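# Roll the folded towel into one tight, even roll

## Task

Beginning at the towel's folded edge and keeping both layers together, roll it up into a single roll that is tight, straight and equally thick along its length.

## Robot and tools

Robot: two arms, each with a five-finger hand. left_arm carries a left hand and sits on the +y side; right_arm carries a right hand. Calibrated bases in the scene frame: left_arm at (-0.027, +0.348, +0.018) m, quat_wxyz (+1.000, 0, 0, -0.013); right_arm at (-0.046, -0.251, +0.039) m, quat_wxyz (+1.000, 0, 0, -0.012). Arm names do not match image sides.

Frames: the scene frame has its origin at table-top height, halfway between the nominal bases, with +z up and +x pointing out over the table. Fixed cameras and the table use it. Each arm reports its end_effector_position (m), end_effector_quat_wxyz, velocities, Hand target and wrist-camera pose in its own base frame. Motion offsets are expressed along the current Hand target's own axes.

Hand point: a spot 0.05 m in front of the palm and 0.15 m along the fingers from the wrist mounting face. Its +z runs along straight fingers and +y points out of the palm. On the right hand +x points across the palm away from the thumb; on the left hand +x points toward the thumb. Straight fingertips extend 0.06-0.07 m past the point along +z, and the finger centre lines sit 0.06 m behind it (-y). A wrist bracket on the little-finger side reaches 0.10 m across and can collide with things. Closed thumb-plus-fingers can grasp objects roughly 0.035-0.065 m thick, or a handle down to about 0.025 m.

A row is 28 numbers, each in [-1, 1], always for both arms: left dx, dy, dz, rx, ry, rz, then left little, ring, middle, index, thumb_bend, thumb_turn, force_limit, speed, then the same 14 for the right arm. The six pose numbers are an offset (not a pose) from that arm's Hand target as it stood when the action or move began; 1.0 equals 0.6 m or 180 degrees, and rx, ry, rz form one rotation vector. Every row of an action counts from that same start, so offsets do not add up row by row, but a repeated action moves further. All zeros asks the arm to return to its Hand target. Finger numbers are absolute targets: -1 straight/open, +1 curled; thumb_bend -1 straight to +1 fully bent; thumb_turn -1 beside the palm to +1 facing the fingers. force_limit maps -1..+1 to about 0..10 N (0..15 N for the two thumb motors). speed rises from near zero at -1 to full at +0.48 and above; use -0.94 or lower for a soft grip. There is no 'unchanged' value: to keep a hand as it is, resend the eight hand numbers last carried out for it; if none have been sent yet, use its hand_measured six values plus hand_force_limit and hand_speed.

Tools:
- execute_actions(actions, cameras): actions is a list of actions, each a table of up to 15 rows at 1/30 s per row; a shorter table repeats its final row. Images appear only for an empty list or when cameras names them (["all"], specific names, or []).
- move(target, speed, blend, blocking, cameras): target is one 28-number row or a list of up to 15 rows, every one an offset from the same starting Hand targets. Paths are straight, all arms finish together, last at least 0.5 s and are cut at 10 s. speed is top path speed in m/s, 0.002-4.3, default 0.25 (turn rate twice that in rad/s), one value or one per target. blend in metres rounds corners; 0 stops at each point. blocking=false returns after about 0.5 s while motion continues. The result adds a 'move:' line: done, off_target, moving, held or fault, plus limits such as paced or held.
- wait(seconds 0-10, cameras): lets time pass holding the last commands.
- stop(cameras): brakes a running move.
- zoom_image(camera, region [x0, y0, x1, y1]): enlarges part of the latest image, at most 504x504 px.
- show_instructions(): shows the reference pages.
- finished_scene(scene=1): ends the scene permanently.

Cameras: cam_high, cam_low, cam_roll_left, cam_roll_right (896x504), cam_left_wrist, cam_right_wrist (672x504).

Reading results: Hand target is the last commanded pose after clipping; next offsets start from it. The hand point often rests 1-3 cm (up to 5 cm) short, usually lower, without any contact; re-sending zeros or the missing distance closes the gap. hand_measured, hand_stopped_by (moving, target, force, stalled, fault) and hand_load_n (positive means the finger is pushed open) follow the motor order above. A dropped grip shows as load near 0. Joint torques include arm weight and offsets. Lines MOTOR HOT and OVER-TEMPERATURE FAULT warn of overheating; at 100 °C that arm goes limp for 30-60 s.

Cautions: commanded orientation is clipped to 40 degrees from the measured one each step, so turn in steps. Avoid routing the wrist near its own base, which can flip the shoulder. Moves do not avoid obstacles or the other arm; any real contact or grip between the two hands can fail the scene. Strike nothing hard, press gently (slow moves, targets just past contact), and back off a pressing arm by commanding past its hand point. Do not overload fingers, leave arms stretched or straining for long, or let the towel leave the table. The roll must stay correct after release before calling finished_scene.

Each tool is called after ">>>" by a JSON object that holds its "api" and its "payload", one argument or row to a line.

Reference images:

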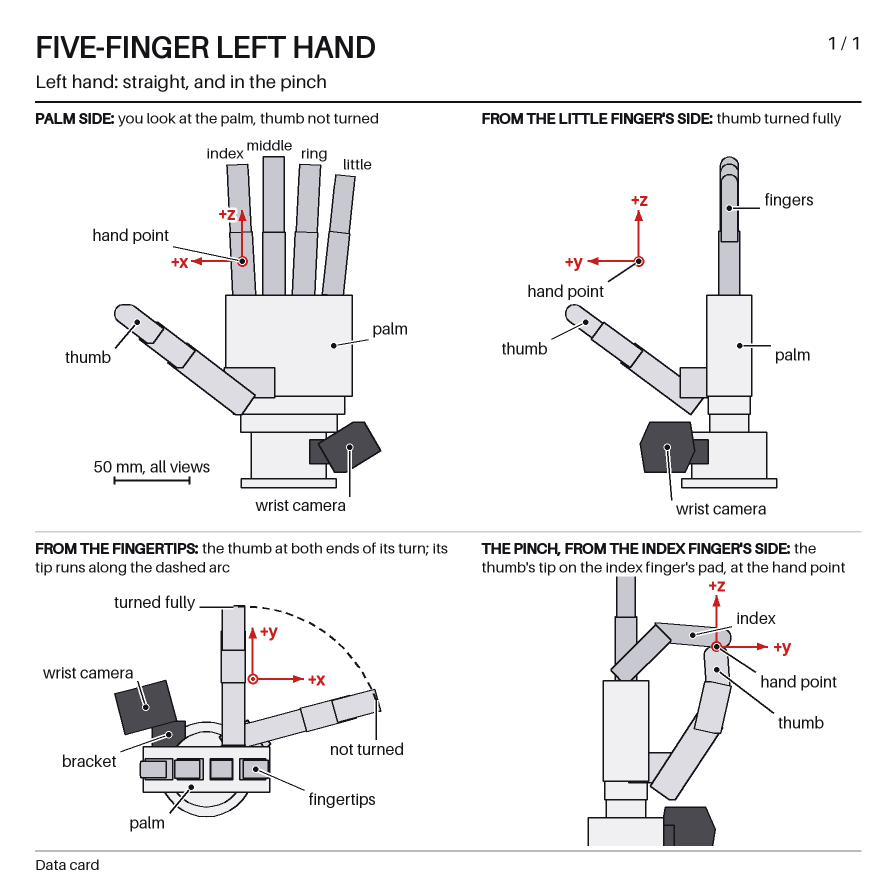

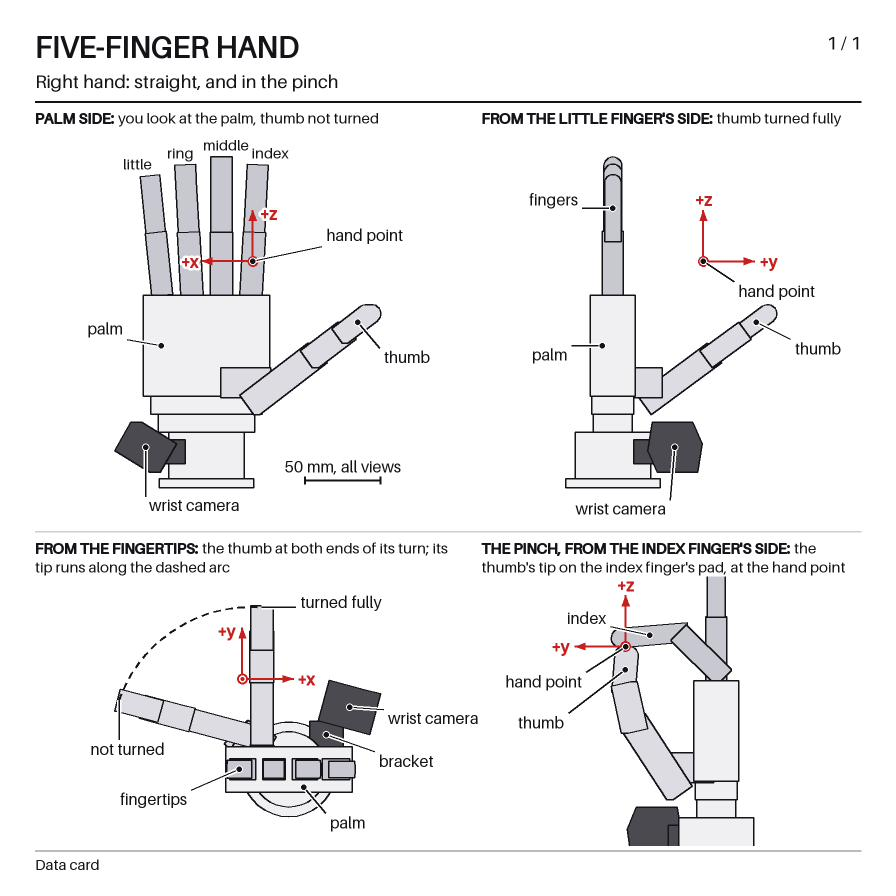

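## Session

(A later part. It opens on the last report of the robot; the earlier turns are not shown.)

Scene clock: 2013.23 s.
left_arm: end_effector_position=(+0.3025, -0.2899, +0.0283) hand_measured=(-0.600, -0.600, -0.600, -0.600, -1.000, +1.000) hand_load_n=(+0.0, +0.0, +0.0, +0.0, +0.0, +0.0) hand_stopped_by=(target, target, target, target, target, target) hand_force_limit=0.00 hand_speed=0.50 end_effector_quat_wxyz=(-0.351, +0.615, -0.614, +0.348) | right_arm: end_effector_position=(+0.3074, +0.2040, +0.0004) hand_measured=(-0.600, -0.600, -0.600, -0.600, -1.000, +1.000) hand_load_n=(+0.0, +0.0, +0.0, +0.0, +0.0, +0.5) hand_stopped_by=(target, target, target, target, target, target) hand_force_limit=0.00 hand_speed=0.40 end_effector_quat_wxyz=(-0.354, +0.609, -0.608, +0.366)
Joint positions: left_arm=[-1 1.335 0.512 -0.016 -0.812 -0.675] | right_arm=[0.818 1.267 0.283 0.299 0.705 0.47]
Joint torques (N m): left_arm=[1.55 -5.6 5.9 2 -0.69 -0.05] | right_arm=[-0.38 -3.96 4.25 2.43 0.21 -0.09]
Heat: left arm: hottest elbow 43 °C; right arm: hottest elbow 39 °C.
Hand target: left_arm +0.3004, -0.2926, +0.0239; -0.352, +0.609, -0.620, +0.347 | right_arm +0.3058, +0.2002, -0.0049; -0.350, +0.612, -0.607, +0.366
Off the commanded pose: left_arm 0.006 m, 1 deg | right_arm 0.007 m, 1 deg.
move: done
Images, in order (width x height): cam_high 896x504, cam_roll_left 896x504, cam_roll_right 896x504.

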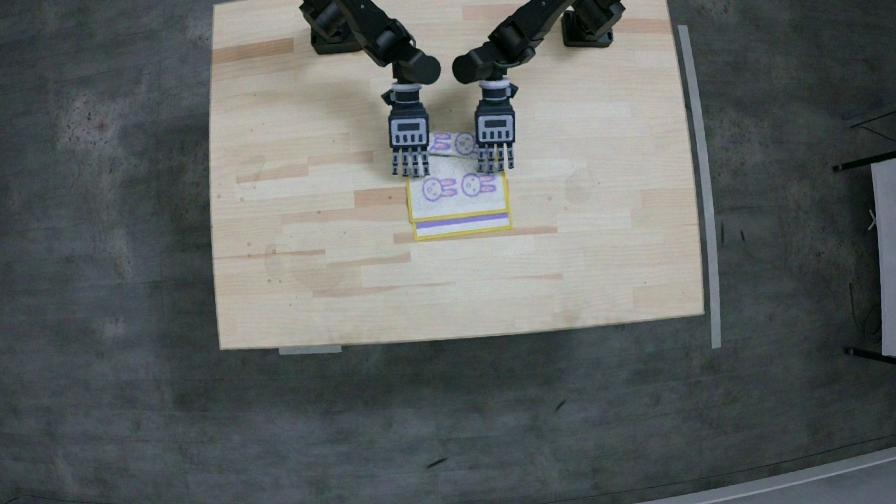

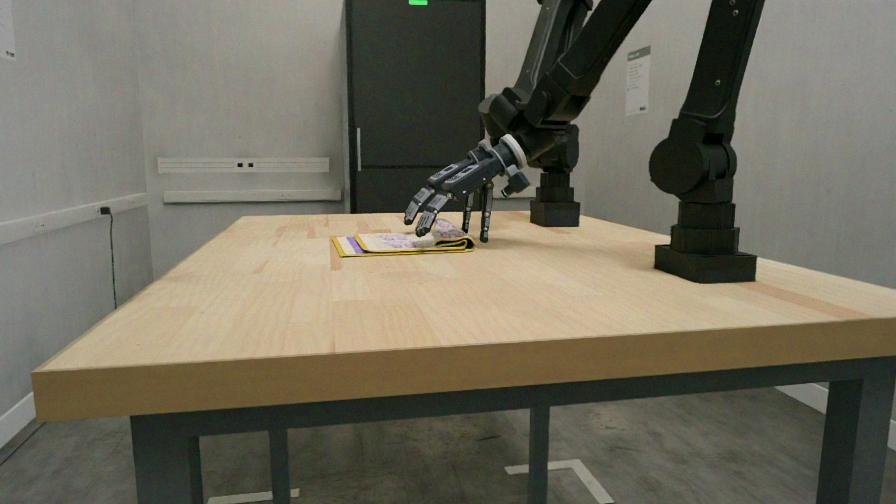

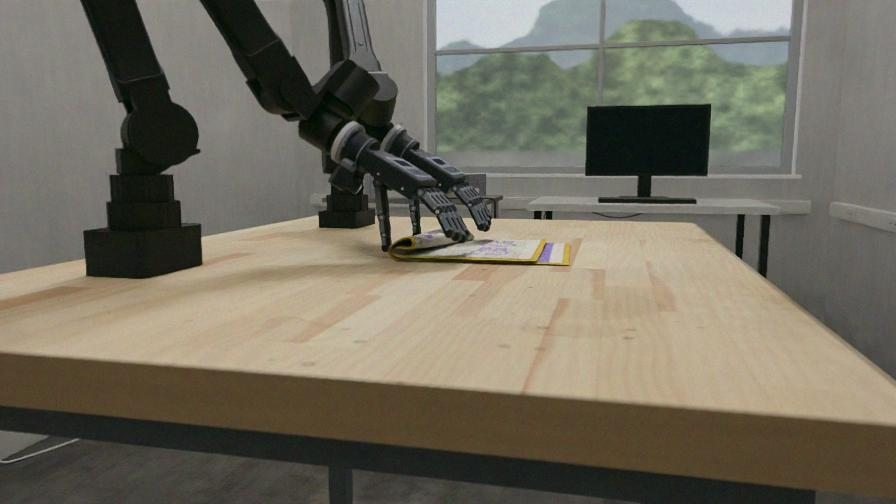

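>>> {"api": "move", "payload": {
  "target": [0,0.013,0.0075,0,0,0,-0.6,-0.6,-0.6,-0.6,-1,1,0,0.5,0,0.0043,0.0025,0,0,0,-0.6,-0.6,-0.6,-0.6,-1,1,0,0.4],
  "speed": 0.1,
  "cameras": []
}}

>>> {"api": "move", "payload": {
  "target": [0,0,0,0,0,0,-0.2,-0.2,-0.2,-0.2,-0.85,1,0,-0.4,0,0,0,0,0,0,-0.2,-0.2,-0.2,-0.2,-0.85,1,0,-0.4],
  "speed": 0.1,
  "cameras": ["cam_high","cam_roll_left","cam_roll_right"]
}}

>>> {"api": "zoom_image", "payload": {
  "camera": "cam_roll_right",
  "region": [380, 190, 500, 270]
}}

>>> {"api": "zoom_image", "payload": {
  "camera": "cam_roll_left",
  "region": [380, 190, 500, 270]
}}

Scene clock: 2018.83 s.
left_arm: end_effector_position=(+0.3030, -0.2907, +0.0200) hand_measured=(-0.600, -0.600, -0.600, -0.600, -1.000, +1.000) hand_load_n=(+0.0, +0.0, +0.0, -0.5, +0.0, +0.0) hand_stopped_by=(target, target, target, target, target, target) hand_force_limit=0.00 hand_speed=0.50 end_effector_quat_wxyz=(-0.351, +0.615, -0.614, +0.348) | right_arm: end_effector_position=(+0.3084, +0.2052, -0.0015) hand_measured=(-0.600, -0.600, -0.600, -0.600, -1.000, +1.000) hand_load_n=(+0.0, +0.0, +0.0, +0.0, +0.0, +0.0) hand_stopped_by=(target, target, target, target, target, target) hand_force_limit=0.00 hand_speed=0.40 end_effector_quat_wxyz=(-0.356, +0.609, -0.608, +0.365)
Joint positions: left_arm=[-1 1.363 0.505 0.021 -0.812 -0.674] | right_arm=[0.818 1.282 0.283 0.317 0.705 0.47]
Joint torques (N m): left_arm=[1.44 -5.83 5.52 1.91 -0.68 -0.08] | right_arm=[-0.32 -4.31 3.99 2.44 0.19 -0.03]
Heat: left arm: hottest elbow 42 °C; right arm: hottest elbow 39 °C.
Hand target: left_arm +0.3003, -0.2924, +0.0148; -0.352, +0.609, -0.620, +0.347 | right_arm +0.3059, +0.2002, -0.0079; -0.350, +0.612, -0.607, +0.366
Off the commanded pose: left_arm 0.006 m, 1 deg | right_arm 0.009 m, 1 deg.
move: done
No camera images: "cameras" was empty.

Scene clock: 2019.43 s.
left_arm: end_effector_position=(+0.3043, -0.2910, +0.0213) hand_measured=(-0.200, -0.200, -0.200, -0.200, -0.850, +1.000) hand_load_n=(+0.0, +0.0, +1.0, +0.0, +0.0, +0.5) hand_stopped_by=(target, target, target, target, target, target) hand_force_limit=0.00 hand_speed=-0.40 end_effector_quat_wxyz=(-0.353, +0.615, -0.612, +0.351) | right_arm: end_effector_position=(+0.3072, +0.2040, -0.0027) hand_measured=(-0.200, -0.200, -0.200, -0.200, -0.850, +1.000) hand_load_n=(+0.0, +0.5, -0.5, +0.0, +0.0, +0.0) hand_stopped_by=(target, target, target, target, target, target) hand_force_limit=0.00 hand_speed=-0.40 end_effector_quat_wxyz=(-0.354, +0.609, -0.608, +0.365)
Joint positions: left_arm=[-1 1.363 0.505 0.028 -0.817 -0.674] | right_arm=[0.818 1.282 0.28 0.317 0.704 0.47]
Joint torques (N m): left_arm=[1.38 -5.95 5.52 1.69 -0.44 -0.07] | right_arm=[-0.03 -4.25 4.19 2.41 0.24 -0.07]
Heat: left arm: hottest elbow 42 °C; right arm: hottest elbow 39 °C.
Hand target: left_arm +0.3002, -0.2924, +0.0147; -0.352, +0.609, -0.620, +0.347 | right_arm +0.3059, +0.2001, -0.0079; -0.350, +0.612, -0.607, +0.366
Off the commanded pose: left_arm 0.008 m, 1 deg | right_arm 0.007 m, 1 deg.
move: done
Images, in order (width x height): cam_high 896x504, cam_roll_left 896x504, cam_roll_right 896x504.

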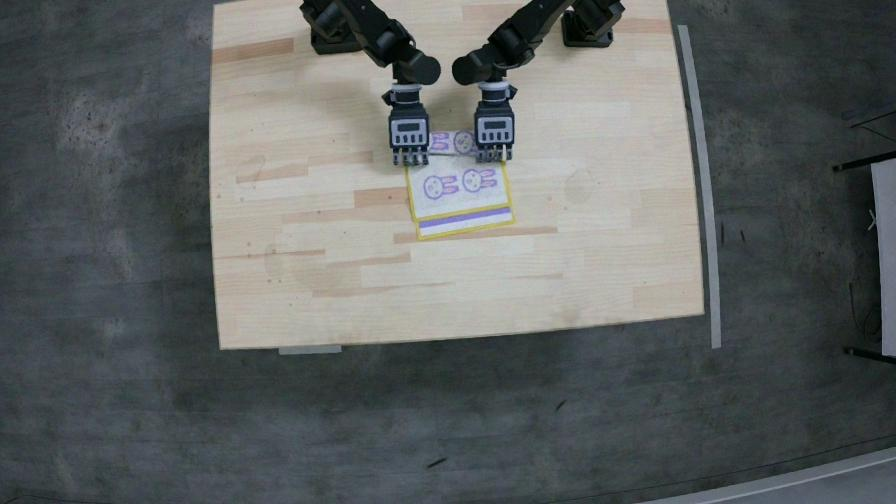

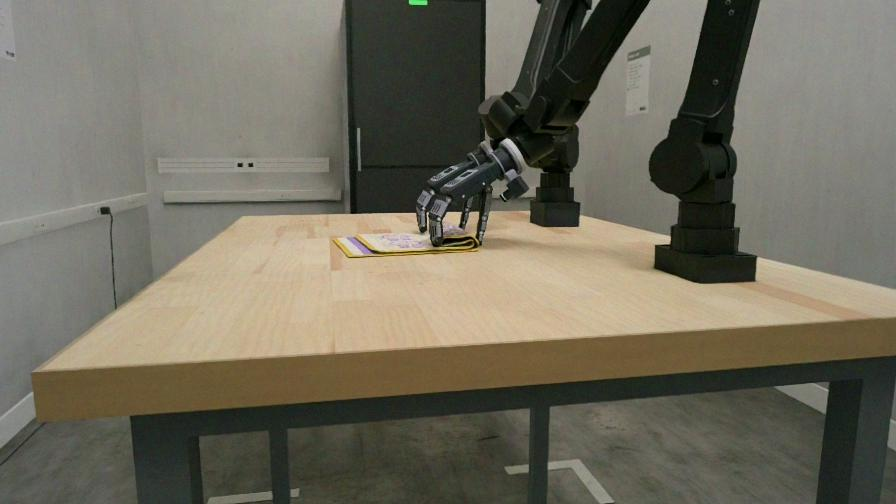

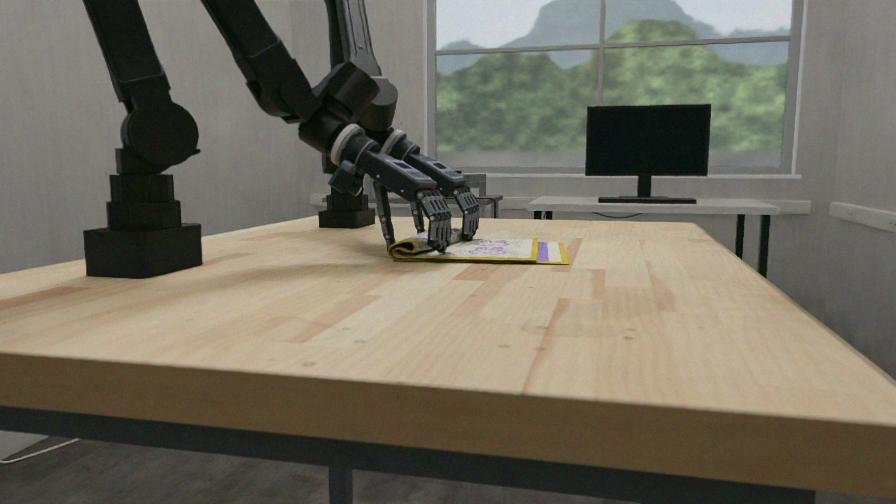

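Scaled by 4.200 from the camera's 896x504 image, which has a finer 1280x720 frame.

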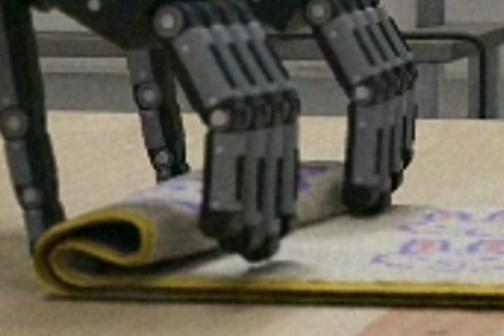

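Scaled by 4.200 from the camera's 896x504 image, which has a finer 1280x720 frame.

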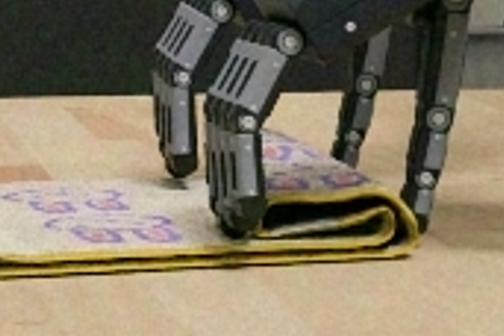

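>>> {"api": "move", "payload": {
  "target": [0,0,0,0,0,0,0,0,0,0,-0.8,1,0,-0.4,0,0,0,0,0,0,0,0,0,0,-0.8,1,0,-0.4],
  "speed": 0.1,
  "cameras": []
}}

>>> {"api": "move", "payload": {
  "target": [0,0,0,0,0,0,0.15,0.15,0.15,0.15,-0.7,1,0,-0.4,0,0,0,0,0,0,0.15,0.15,0.15,0.15,-0.7,1,0,-0.4],
  "speed": 0.1,
  "cameras": ["cam_high","cam_roll_left","cam_roll_right"]
}}

>>> {"api": "zoom_image", "payload": {
  "camera": "cam_roll_right",
  "region": [380, 190, 500, 270]
}}

>>> {"api": "zoom_image", "payload": {
  "camera": "cam_roll_left",
  "region": [380, 190, 500, 270]
}}

>>> {"api": "zoom_image", "payload": {
  "camera": "cam_high",
  "region": [380, 90, 540, 250]
}}

Scene clock: 2022.10 s.
left_arm: end_effector_position=(+0.3044, -0.2912, +0.0215) hand_measured=(+0.000, +0.000, +0.000, +0.000, -0.800, +1.000) hand_load_n=(+0.0, +0.0, +0.0, +0.0, +0.5, +0.0) hand_stopped_by=(target, target, target, target, target, target) hand_force_limit=0.00 hand_speed=-0.40 end_effector_quat_wxyz=(-0.353, +0.615, -0.611, +0.351) | right_arm: end_effector_position=(+0.3071, +0.2041, -0.0029) hand_measured=(+0.000, +0.000, +0.000, +0.000, -0.800, +1.000) hand_load_n=(+0.0, +0.0, +0.0, +0.0, +0.5, +0.0) hand_stopped_by=(target, target, target, target, target, target) hand_force_limit=0.00 hand_speed=-0.40 end_effector_quat_wxyz=(-0.354, +0.610, -0.608, +0.365)
Joint positions: left_arm=[-1 1.363 0.505 0.029 -0.817 -0.674] | right_arm=[0.818 1.282 0.28 0.317 0.704 0.47]
Joint torques (N m): left_arm=[1.38 -5.89 5.5 1.62 -0.42 -0.08] | right_arm=[0.21 -4.6 4.19 2.22 0.26 -0.11]
Heat: left arm: hottest elbow 42 °C; right arm: hottest elbow 39 °C.
Hand target: left_arm +0.3002, -0.2925, +0.0148; -0.352, +0.609, -0.620, +0.347 | right_arm +0.3058, +0.2001, -0.0080; -0.350, +0.612, -0.607, +0.366
Off the commanded pose: left_arm 0.008 m, 1 deg | right_arm 0.006 m, 1 deg.
move: done
No camera images: "cameras" was empty.

Scene clock: 2022.60 s.
left_arm: end_effector_position=(+0.3043, -0.2913, +0.0214) hand_measured=(+0.150, +0.150, +0.150, +0.150, -0.700, +1.000) hand_load_n=(+0.0, +0.0, +0.0, +0.0, +0.0, +0.0) hand_stopped_by=(target, target, target, target, target, target) hand_force_limit=0.00 hand_speed=-0.40 end_effector_quat_wxyz=(-0.352, +0.615, -0.612, +0.351) | right_arm: end_effector_position=(+0.3071, +0.2041, -0.0029) hand_measured=(+0.150, +0.150, +0.150, +0.150, -0.700, +1.000) hand_load_n=(+0.0, +0.0, +0.0, +0.0, +0.5, +0.0) hand_stopped_by=(target, target, target, target, target, target) hand_force_limit=0.00 hand_speed=-0.40 end_effector_quat_wxyz=(-0.354, +0.610, -0.608, +0.365)
Joint positions: left_arm=[-1 1.363 0.505 0.029 -0.816 -0.673] | right_arm=[0.818 1.282 0.28 0.317 0.704 0.47]
Joint torques (N m): left_arm=[1.44 -5.89 5.5 1.62 -0.47 -0.08] | right_arm=[-0.15 -4.25 4.1 2.35 0.23 -0.08]
Heat: left arm: hottest elbow 42 °C; right arm: hottest elbow 39 °C.
Hand target: left_arm +0.3002, -0.2925, +0.0148; -0.352, +0.609, -0.620, +0.347 | right_arm +0.3058, +0.2001, -0.0079; -0.350, +0.612, -0.607, +0.366
Off the commanded pose: left_arm 0.008 m, 1 deg | right_arm 0.007 m, 1 deg.
move: done
Images, in order (width x height): cam_high 896x504, cam_roll_left 896x504, cam_roll_right 896x504.

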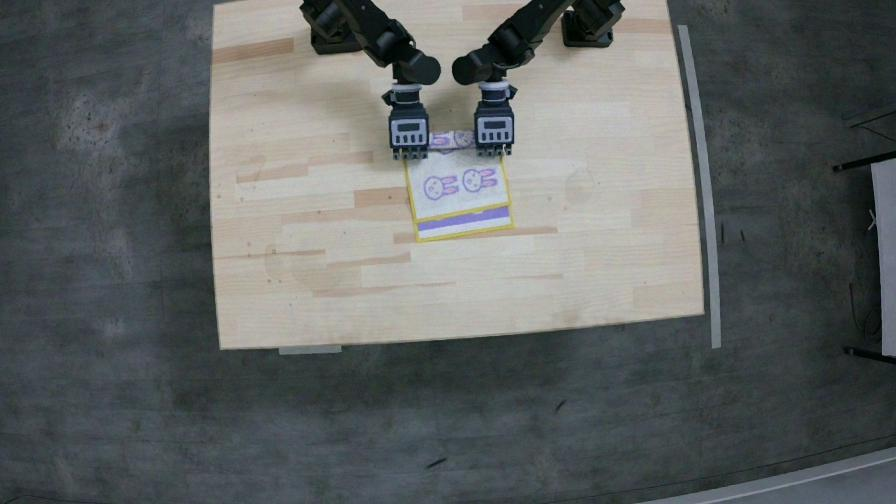

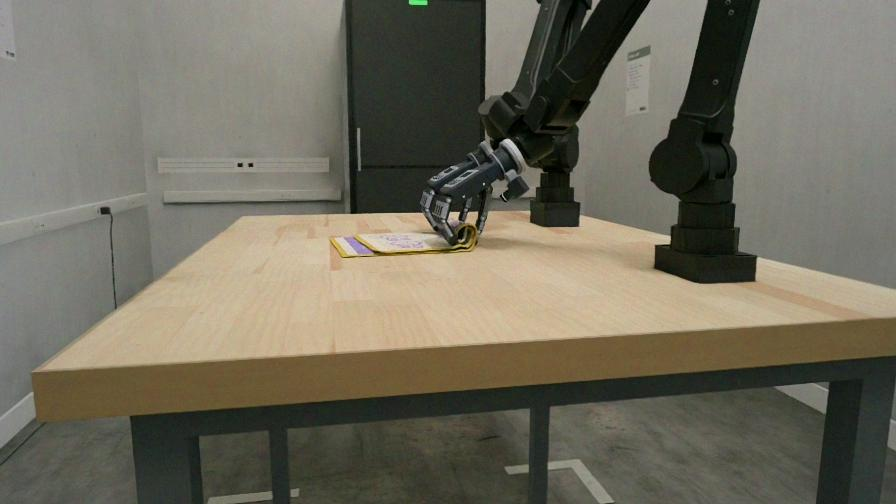

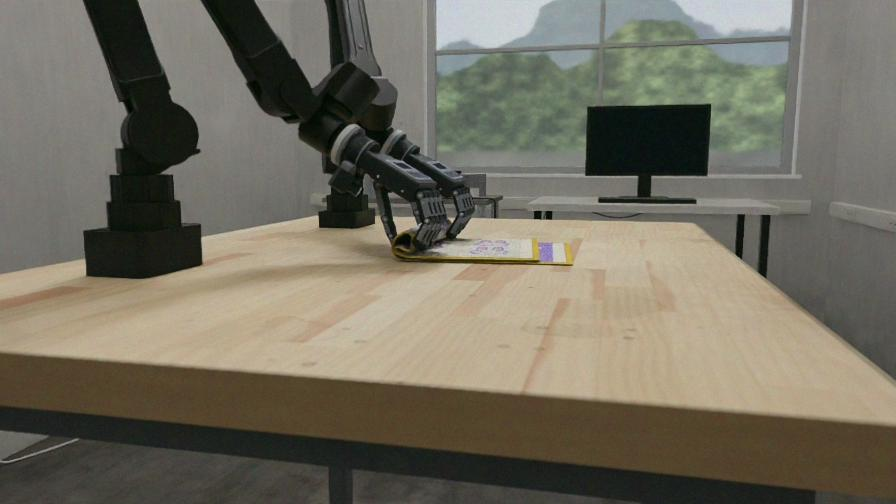

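Scaled by 4.200 from the camera's 896x504 image, which has a finer 1280x720 frame.

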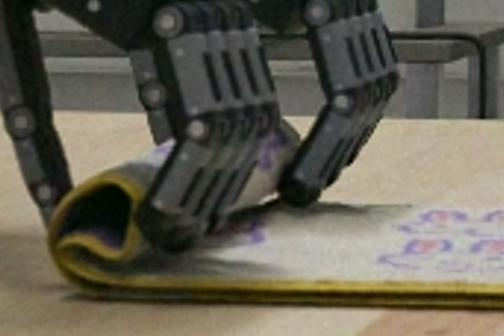

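Scaled by 4.200 from the camera's 896x504 image, which has a finer 1280x720 frame.

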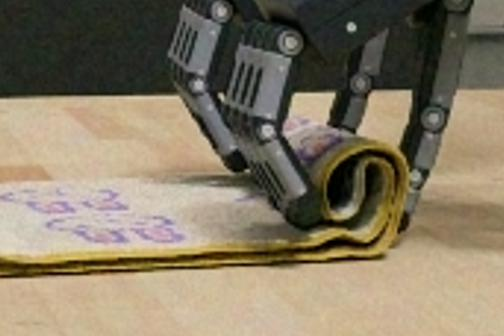

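Scaled by 3.150 from the camera's 896x504 image, which has a finer 1280x720 frame.

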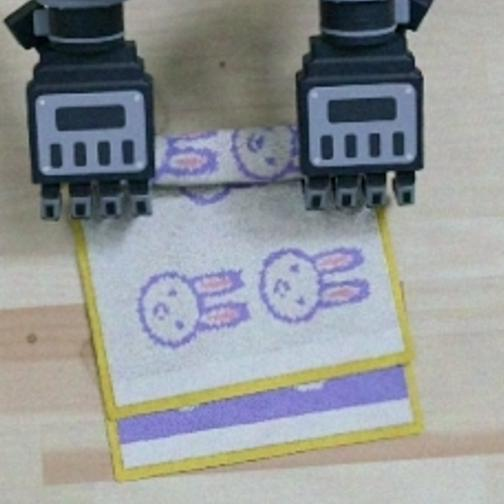

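>>> {"api": "move", "payload": {
  "target": [0,0,0,0,0,0,0.28,0.28,0.28,0.28,-0.55,1,0,-0.4,0,0,0,0,0,0,0.28,0.28,0.28,0.28,-0.55,1,0,-0.4],
  "speed": 0.1,
  "cameras": ["cam_high","cam_roll_left","cam_roll_right"]
}}

>>> {"api": "zoom_image", "payload": {
  "camera": "cam_roll_right",
  "region": [380, 190, 500, 270]
}}

>>> {"api": "zoom_image", "payload": {
  "camera": "cam_roll_left",
  "region": [380, 190, 500, 270]
}}

>>> {"api": "zoom_image", "payload": {
  "camera": "cam_high",
  "region": [380, 90, 540, 250]
}}

Scene clock: 2024.80 s.
left_arm: end_effector_position=(+0.3043, -0.2913, +0.0214) hand_measured=(+0.280, +0.280, +0.280, +0.280, -0.550, +1.000) hand_load_n=(+0.0, +0.0, +0.0, +0.5, +0.5, +0.0) hand_stopped_by=(target, target, target, target, target, target) hand_force_limit=0.00 hand_speed=-0.40 end_effector_quat_wxyz=(-0.352, +0.615, -0.612, +0.351) | right_arm: end_effector_position=(+0.3071, +0.2040, -0.0030) hand_measured=(+0.280, +0.280, +0.280, +0.280, -0.552, +1.000) hand_load_n=(+0.0, +0.5, +3.0, +0.0, +5.5, +1.0) hand_stopped_by=(target, target, target, target, target, target) hand_force_limit=0.00 hand_speed=-0.40 end_effector_quat_wxyz=(-0.354, +0.610, -0.608, +0.365)
Joint positions: left_arm=[-1 1.363 0.505 0.029 -0.816 -0.673] | right_arm=[0.818 1.283 0.28 0.317 0.704 0.47]
Joint torques (N m): left_arm=[1.38 -5.89 5.52 1.63 -0.47 -0.08] | right_arm=[-0.09 -3.96 4.15 2.39 0.25 -0.08]
Heat: left arm: hottest elbow 42 °C; right arm: hottest elbow 39 °C.
Hand target: left_arm +0.3003, -0.2925, +0.0148; -0.352, +0.609, -0.620, +0.348 | right_arm +0.3058, +0.2001, -0.0080; -0.350, +0.612, -0.607, +0.366
Off the commanded pose: left_arm 0.008 m, 1 deg | right_arm 0.006 m, 0 deg.
move: done
Images, in order (width x height): cam_high 896x504, cam_roll_left 896x504, cam_roll_right 896x504.

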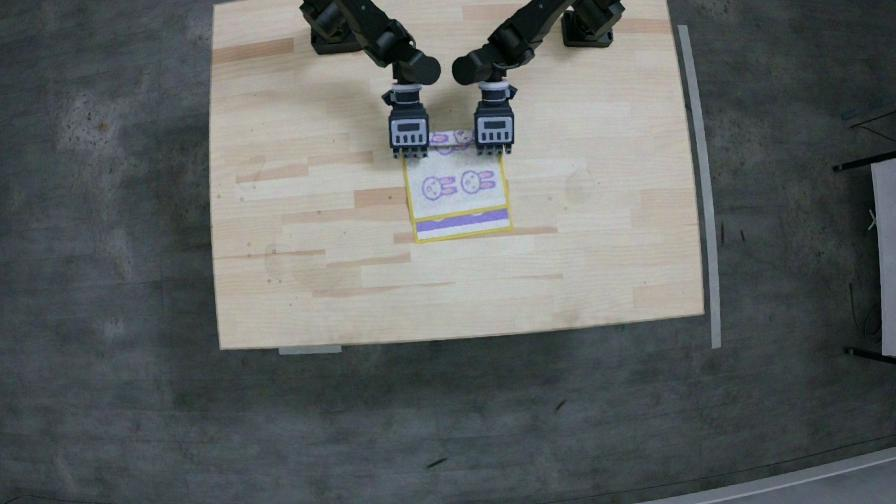

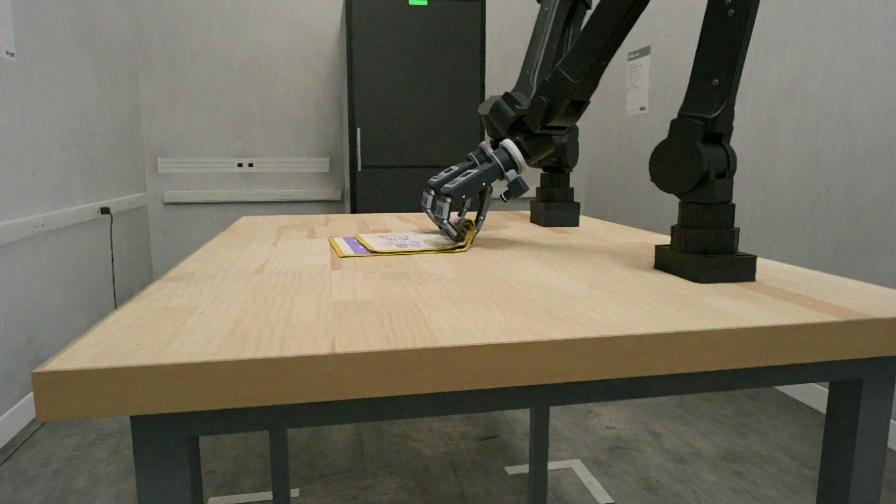

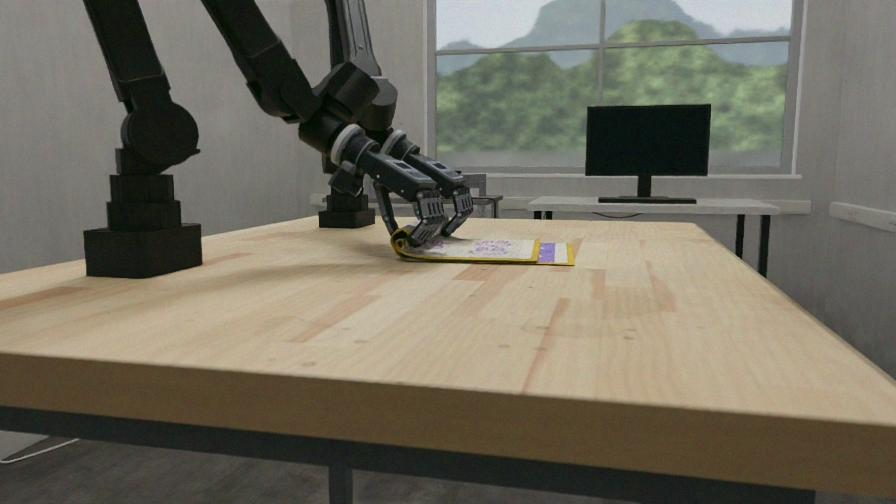

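Scaled by 4.200 from the camera's 896x504 image, which has a finer 1280x720 frame.

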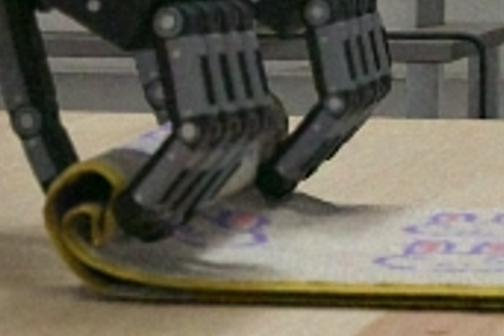

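Scaled by 4.200 from the camera's 896x504 image, which has a finer 1280x720 frame.

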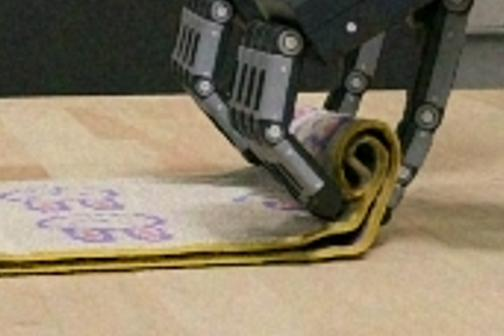

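Scaled by 3.150 from the camera's 896x504 image, which has a finer 1280x720 frame.

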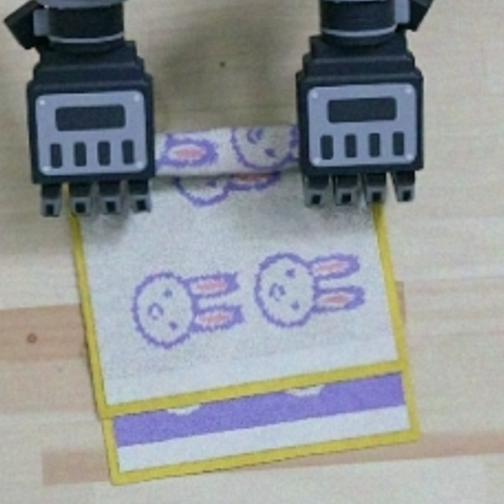

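>>> {"api": "move", "payload": {
  "target": [0,0.0003,-0.0104,0,-0.0241,-0.0139,0.28,0.28,0.28,0.28,-0.55,1,0,-0.4,0,-0.0089,0.0054,0,-0.0241,-0.0139,0.28,0.28,0.28,0.28,-0.55,1,0,-0.4],
  "speed": 0.06,
  "cameras": ["cam_high"]
}}

>>> {"api": "zoom_image", "payload": {
  "camera": "cam_high",
  "region": [380, 90, 540, 250]
}}

Scene clock: 2030.50 s.
left_arm: end_effector_position=(+0.2914, -0.2794, +0.0137) hand_measured=(+0.280, +0.280, +0.280, +0.280, -0.550, +1.000) hand_load_n=(+0.0, +0.0, +0.0, +0.0, +0.0, +0.0) hand_stopped_by=(target, target, target, target, target, target) hand_force_limit=0.00 hand_speed=-0.40 end_effector_quat_wxyz=(-0.369, +0.637, -0.591, +0.329) | right_arm: end_effector_position=(+0.3108, +0.2069, -0.0036) hand_measured=(+0.280, +0.280, +0.280, +0.280, -0.552, +1.000) hand_load_n=(+0.0, +0.0, +3.0, +0.0, +5.5, +1.5) hand_stopped_by=(target, target, target, target, target, target) hand_force_limit=0.00 hand_speed=-0.40 end_effector_quat_wxyz=(-0.367, +0.638, -0.582, +0.345)
Joint positions: left_arm=[-1.041 1.368 0.508 -0.093 -0.893 -0.812] | right_arm=[0.764 1.283 0.269 0.383 0.584 0.369]
Joint torques (N m): left_arm=[1.32 -5.36 8.05 0.49 -0.78 -0.2] | right_arm=[-0.44 -5.19 3.97 2.55 0.25 -0.24]
Heat: left arm: hottest elbow 41 °C; right arm: hottest elbow 39 °C.
Hand target: left_arm +0.2947, -0.2924, +0.0178; -0.367, +0.635, -0.593, +0.332 | right_arm +0.3113, +0.2002, -0.0049; -0.365, +0.638, -0.580, +0.350
Off the commanded pose: left_arm 0.014 m, 0 deg | right_arm 0.007 m, 1 deg.
move: off_target (left_arm)
Images, in order (width x height): cam_high 896x504.

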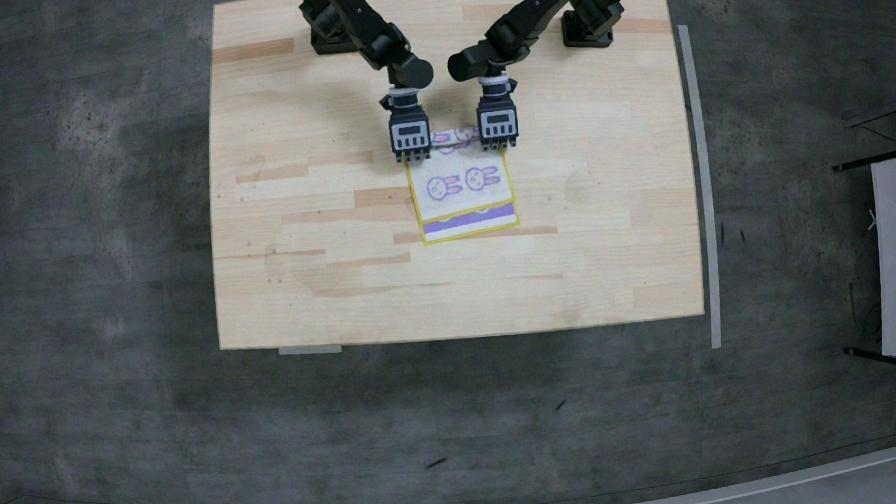

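Scaled by 3.150 from the camera's 896x504 image, which has a finer 1280x720 frame.

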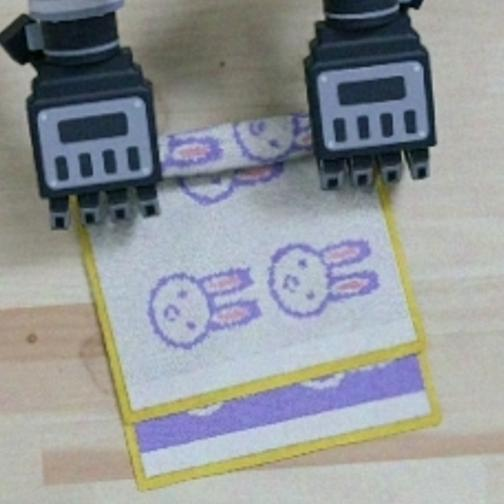

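>>> {"api": "move", "payload": {
  "target": [0.0,0,-0.005,0,0,0,0.36,0.36,0.36,0.36,-0.45,1,0,-0.5,0,0,0,0,0,0,0.28,0.28,0.28,0.28,-0.55,1,0,-0.4],
  "speed": 0.06,
  "cameras": ["cam_roll_left"]
}}

>>> {"api": "zoom_image", "payload": {
  "camera": "cam_roll_left",
  "region": [380, 190, 500, 270]
}}

Scene clock: 2037.53 s.
left_arm: end_effector_position=(+0.2886, -0.2793, +0.0127) hand_measured=(+0.360, +0.360, +0.358, +0.360, -0.488, +1.000) hand_load_n=(+0.0, +0.0, +5.0, +1.0, +9.5, +1.5) hand_stopped_by=(target, target, force, target, force, target) hand_force_limit=0.00 hand_speed=-0.50 end_effector_quat_wxyz=(-0.369, +0.638, -0.592, +0.327) | right_arm: end_effector_position=(+0.3107, +0.2070, -0.0037) hand_measured=(+0.280, +0.280, +0.280, +0.280, -0.552, +1.000) hand_load_n=(+0.0, +0.0, +2.5, +0.0, +5.5, +1.0) hand_stopped_by=(target, target, target, target, target, target) hand_force_limit=0.00 hand_speed=-0.40 end_effector_quat_wxyz=(-0.367, +0.639, -0.582, +0.345)
Joint positions: left_arm=[-1.048 1.368 0.508 -0.107 -0.897 -0.825] | right_arm=[0.764 1.283 0.269 0.383 0.584 0.368]
Joint torques (N m): left_arm=[1.32 -6.07 8.05 0.47 -0.84 -0.16] | right_arm=[-0.85 -5.36 4.05 2.44 0.3 -0.17]
Heat: left arm: hottest elbow 42 °C; right arm: hottest elbow 38 °C.
Hand target: left_arm +0.2921, -0.2927, +0.0193; -0.367, +0.635, -0.593, +0.332 | right_arm +0.3112, +0.2002, -0.0049; -0.365, +0.638, -0.580, +0.351
Off the commanded pose: left_arm 0.015 m, 1 deg | right_arm 0.007 m, 1 deg.
move: off_target (left_arm)
Images, in order (width x height): cam_roll_left 896x504.

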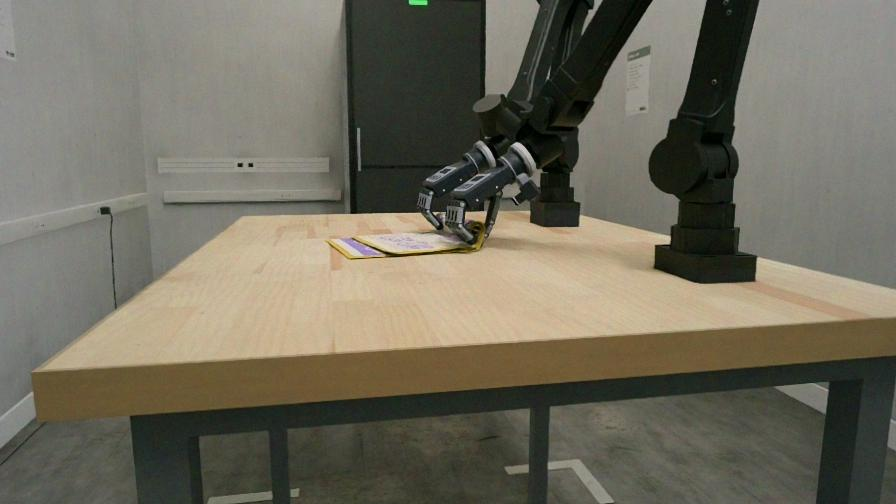

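Scaled by 4.200 from the camera's 896x504 image, which has a finer 1280x720 frame.

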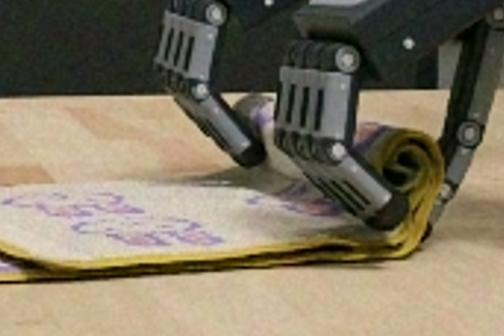

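>>> {"api": "move", "payload": {
  "target": [
    [0,-0.0361,-0.0208,0,0,0,0.36,0.36,0.36,0.36,-0.45,1,0,-0.5,0,-0.0361,-0.0208,0,0,0,0.28,0.28,0.28,0.28,-0.55,1,0,-0.4],
    [0,-0.0751,0.0067,-0.2,0,0,0.36,0.36,0.36,0.36,-0.45,1,0,-0.5,0,-0.0815,0.0145,-0.2389,0,0,0.28,0.28,0.28,0.28,-0.55,1,0,-0.4],
    [0,-0.072,0.0547,-0.4,0,0,0.36,0.36,0.36,0.36,-0.45,1,0,-0.5,0,-0.0739,0.0747,-0.489,0,0,0.28,0.28,0.28,0.28,-0.55,1,0,-0.4]
  ],
  "speed": 0.12,
  "blend": [0.01, 0.01, 0],
  "cameras": ["cam_high","cam_roll_left","cam_roll_right"]
}}

>>> {"api": "zoom_image", "payload": {
  "camera": "cam_high",
  "region": [380, 100, 540, 260]
}}

>>> {"api": "zoom_image", "payload": {
  "camera": "cam_roll_left",
  "region": [360, 180, 480, 260]
}}

>>> {"api": "zoom_image", "payload": {
  "camera": "cam_roll_right",
  "region": [400, 190, 520, 270]
}}

Scene clock: 2046.60 s.
left_arm: end_effector_position=(+0.3268, -0.2837, +0.0355) hand_measured=(+0.360, +0.360, +0.358, +0.360, -0.488, +1.000) hand_load_n=(+0.0, +0.5, +5.0, +0.5, +8.5, +1.0) hand_stopped_by=(target, target, force, target, force, target) hand_force_limit=0.00 hand_speed=-0.50 end_effector_quat_wxyz=(+0.075, +0.730, -0.674, -0.088) | right_arm: end_effector_position=(+0.3606, +0.2042, +0.0117) hand_measured=(+0.280, +0.280, +0.280, +0.280, -0.552, +1.000) hand_load_n=(+0.0, +0.5, +2.5, +0.5, +4.0, +0.5) hand_stopped_by=(target, target, target, target, target, target) hand_force_limit=0.00 hand_speed=-0.40 end_effector_quat_wxyz=(+0.184, +0.711, -0.662, -0.148)
Joint positions: left_arm=[-0.528 1.824 1.284 -1.236 0.108 -0.596] | right_arm=[0.361 2.046 1.455 -1.448 -0.098 0.265]
Joint torques (N m): left_arm=[2.84 -12.04 9.4 -0.65 0.32 -0.09] | right_arm=[-0.38 -16.21 7.72 -0.75 -0.31 -0.1]
Heat: left arm: hottest elbow 42 °C; right arm: hottest elbow 39 °C.
Hand target: left_arm +0.3422, -0.2891, +0.0398; +0.076, +0.730, -0.674, -0.080 | right_arm +0.3718, +0.2055, +0.0119; +0.181, +0.713, -0.661, -0.151
Off the commanded pose: left_arm 0.017 m, 1 deg | right_arm 0.011 m, 1 deg.
move: off_target (left_arm, right_arm)
Images, in order (width x height): cam_high 896x504, cam_roll_left 896x504, cam_roll_right 896x504.

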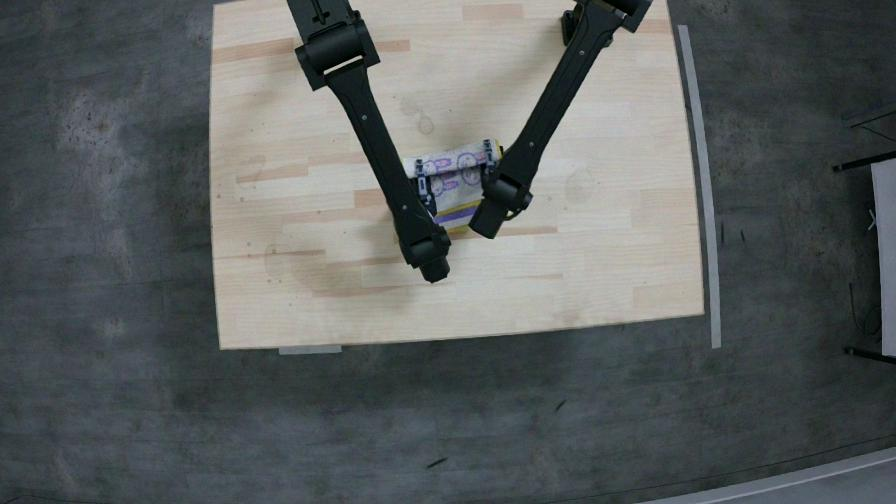

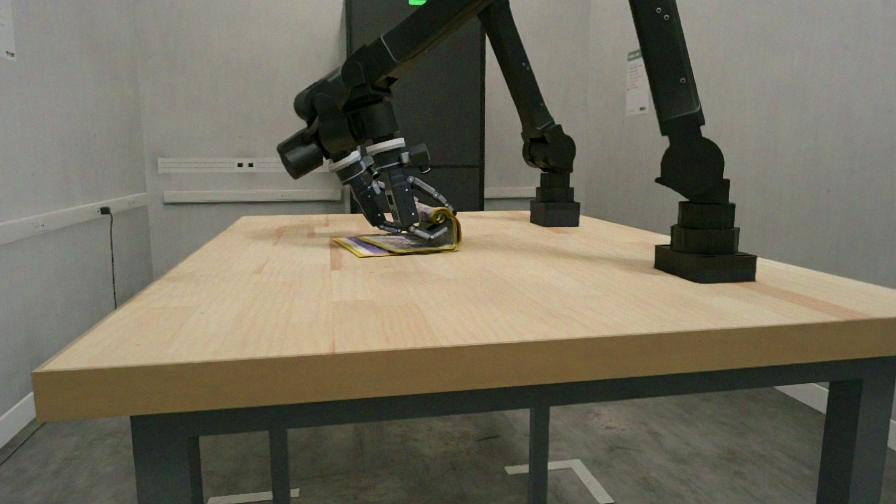

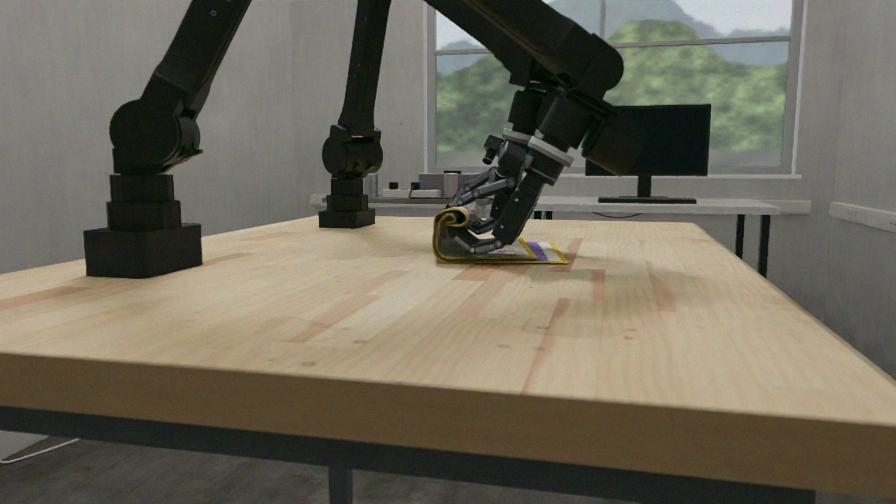

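Scaled by 3.150 from the camera's 896x504 image, which has a finer 1280x720 frame.

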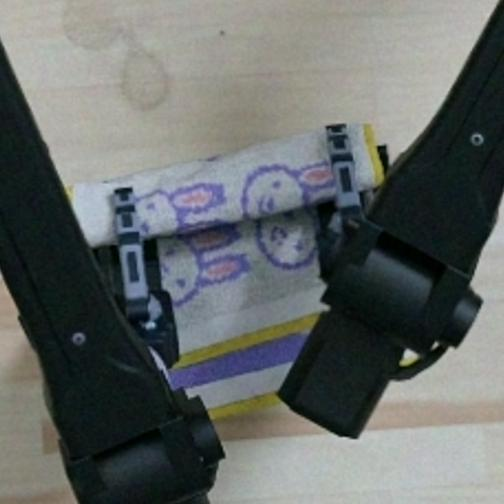

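Scaled by 4.200 from the camera's 896x504 image, which has a finer 1280x720 frame.

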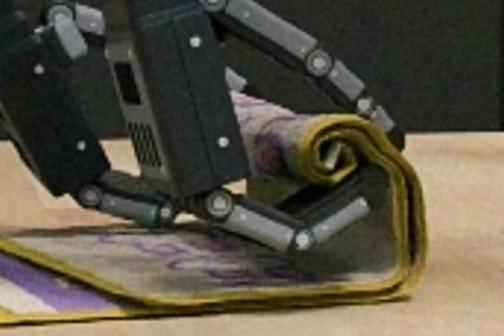

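Scaled by 4.200 from the camera's 896x504 image, which has a finer 1280x720 frame.

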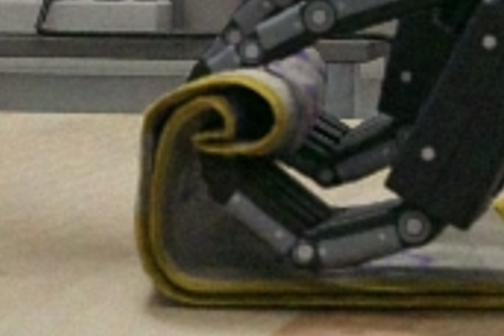

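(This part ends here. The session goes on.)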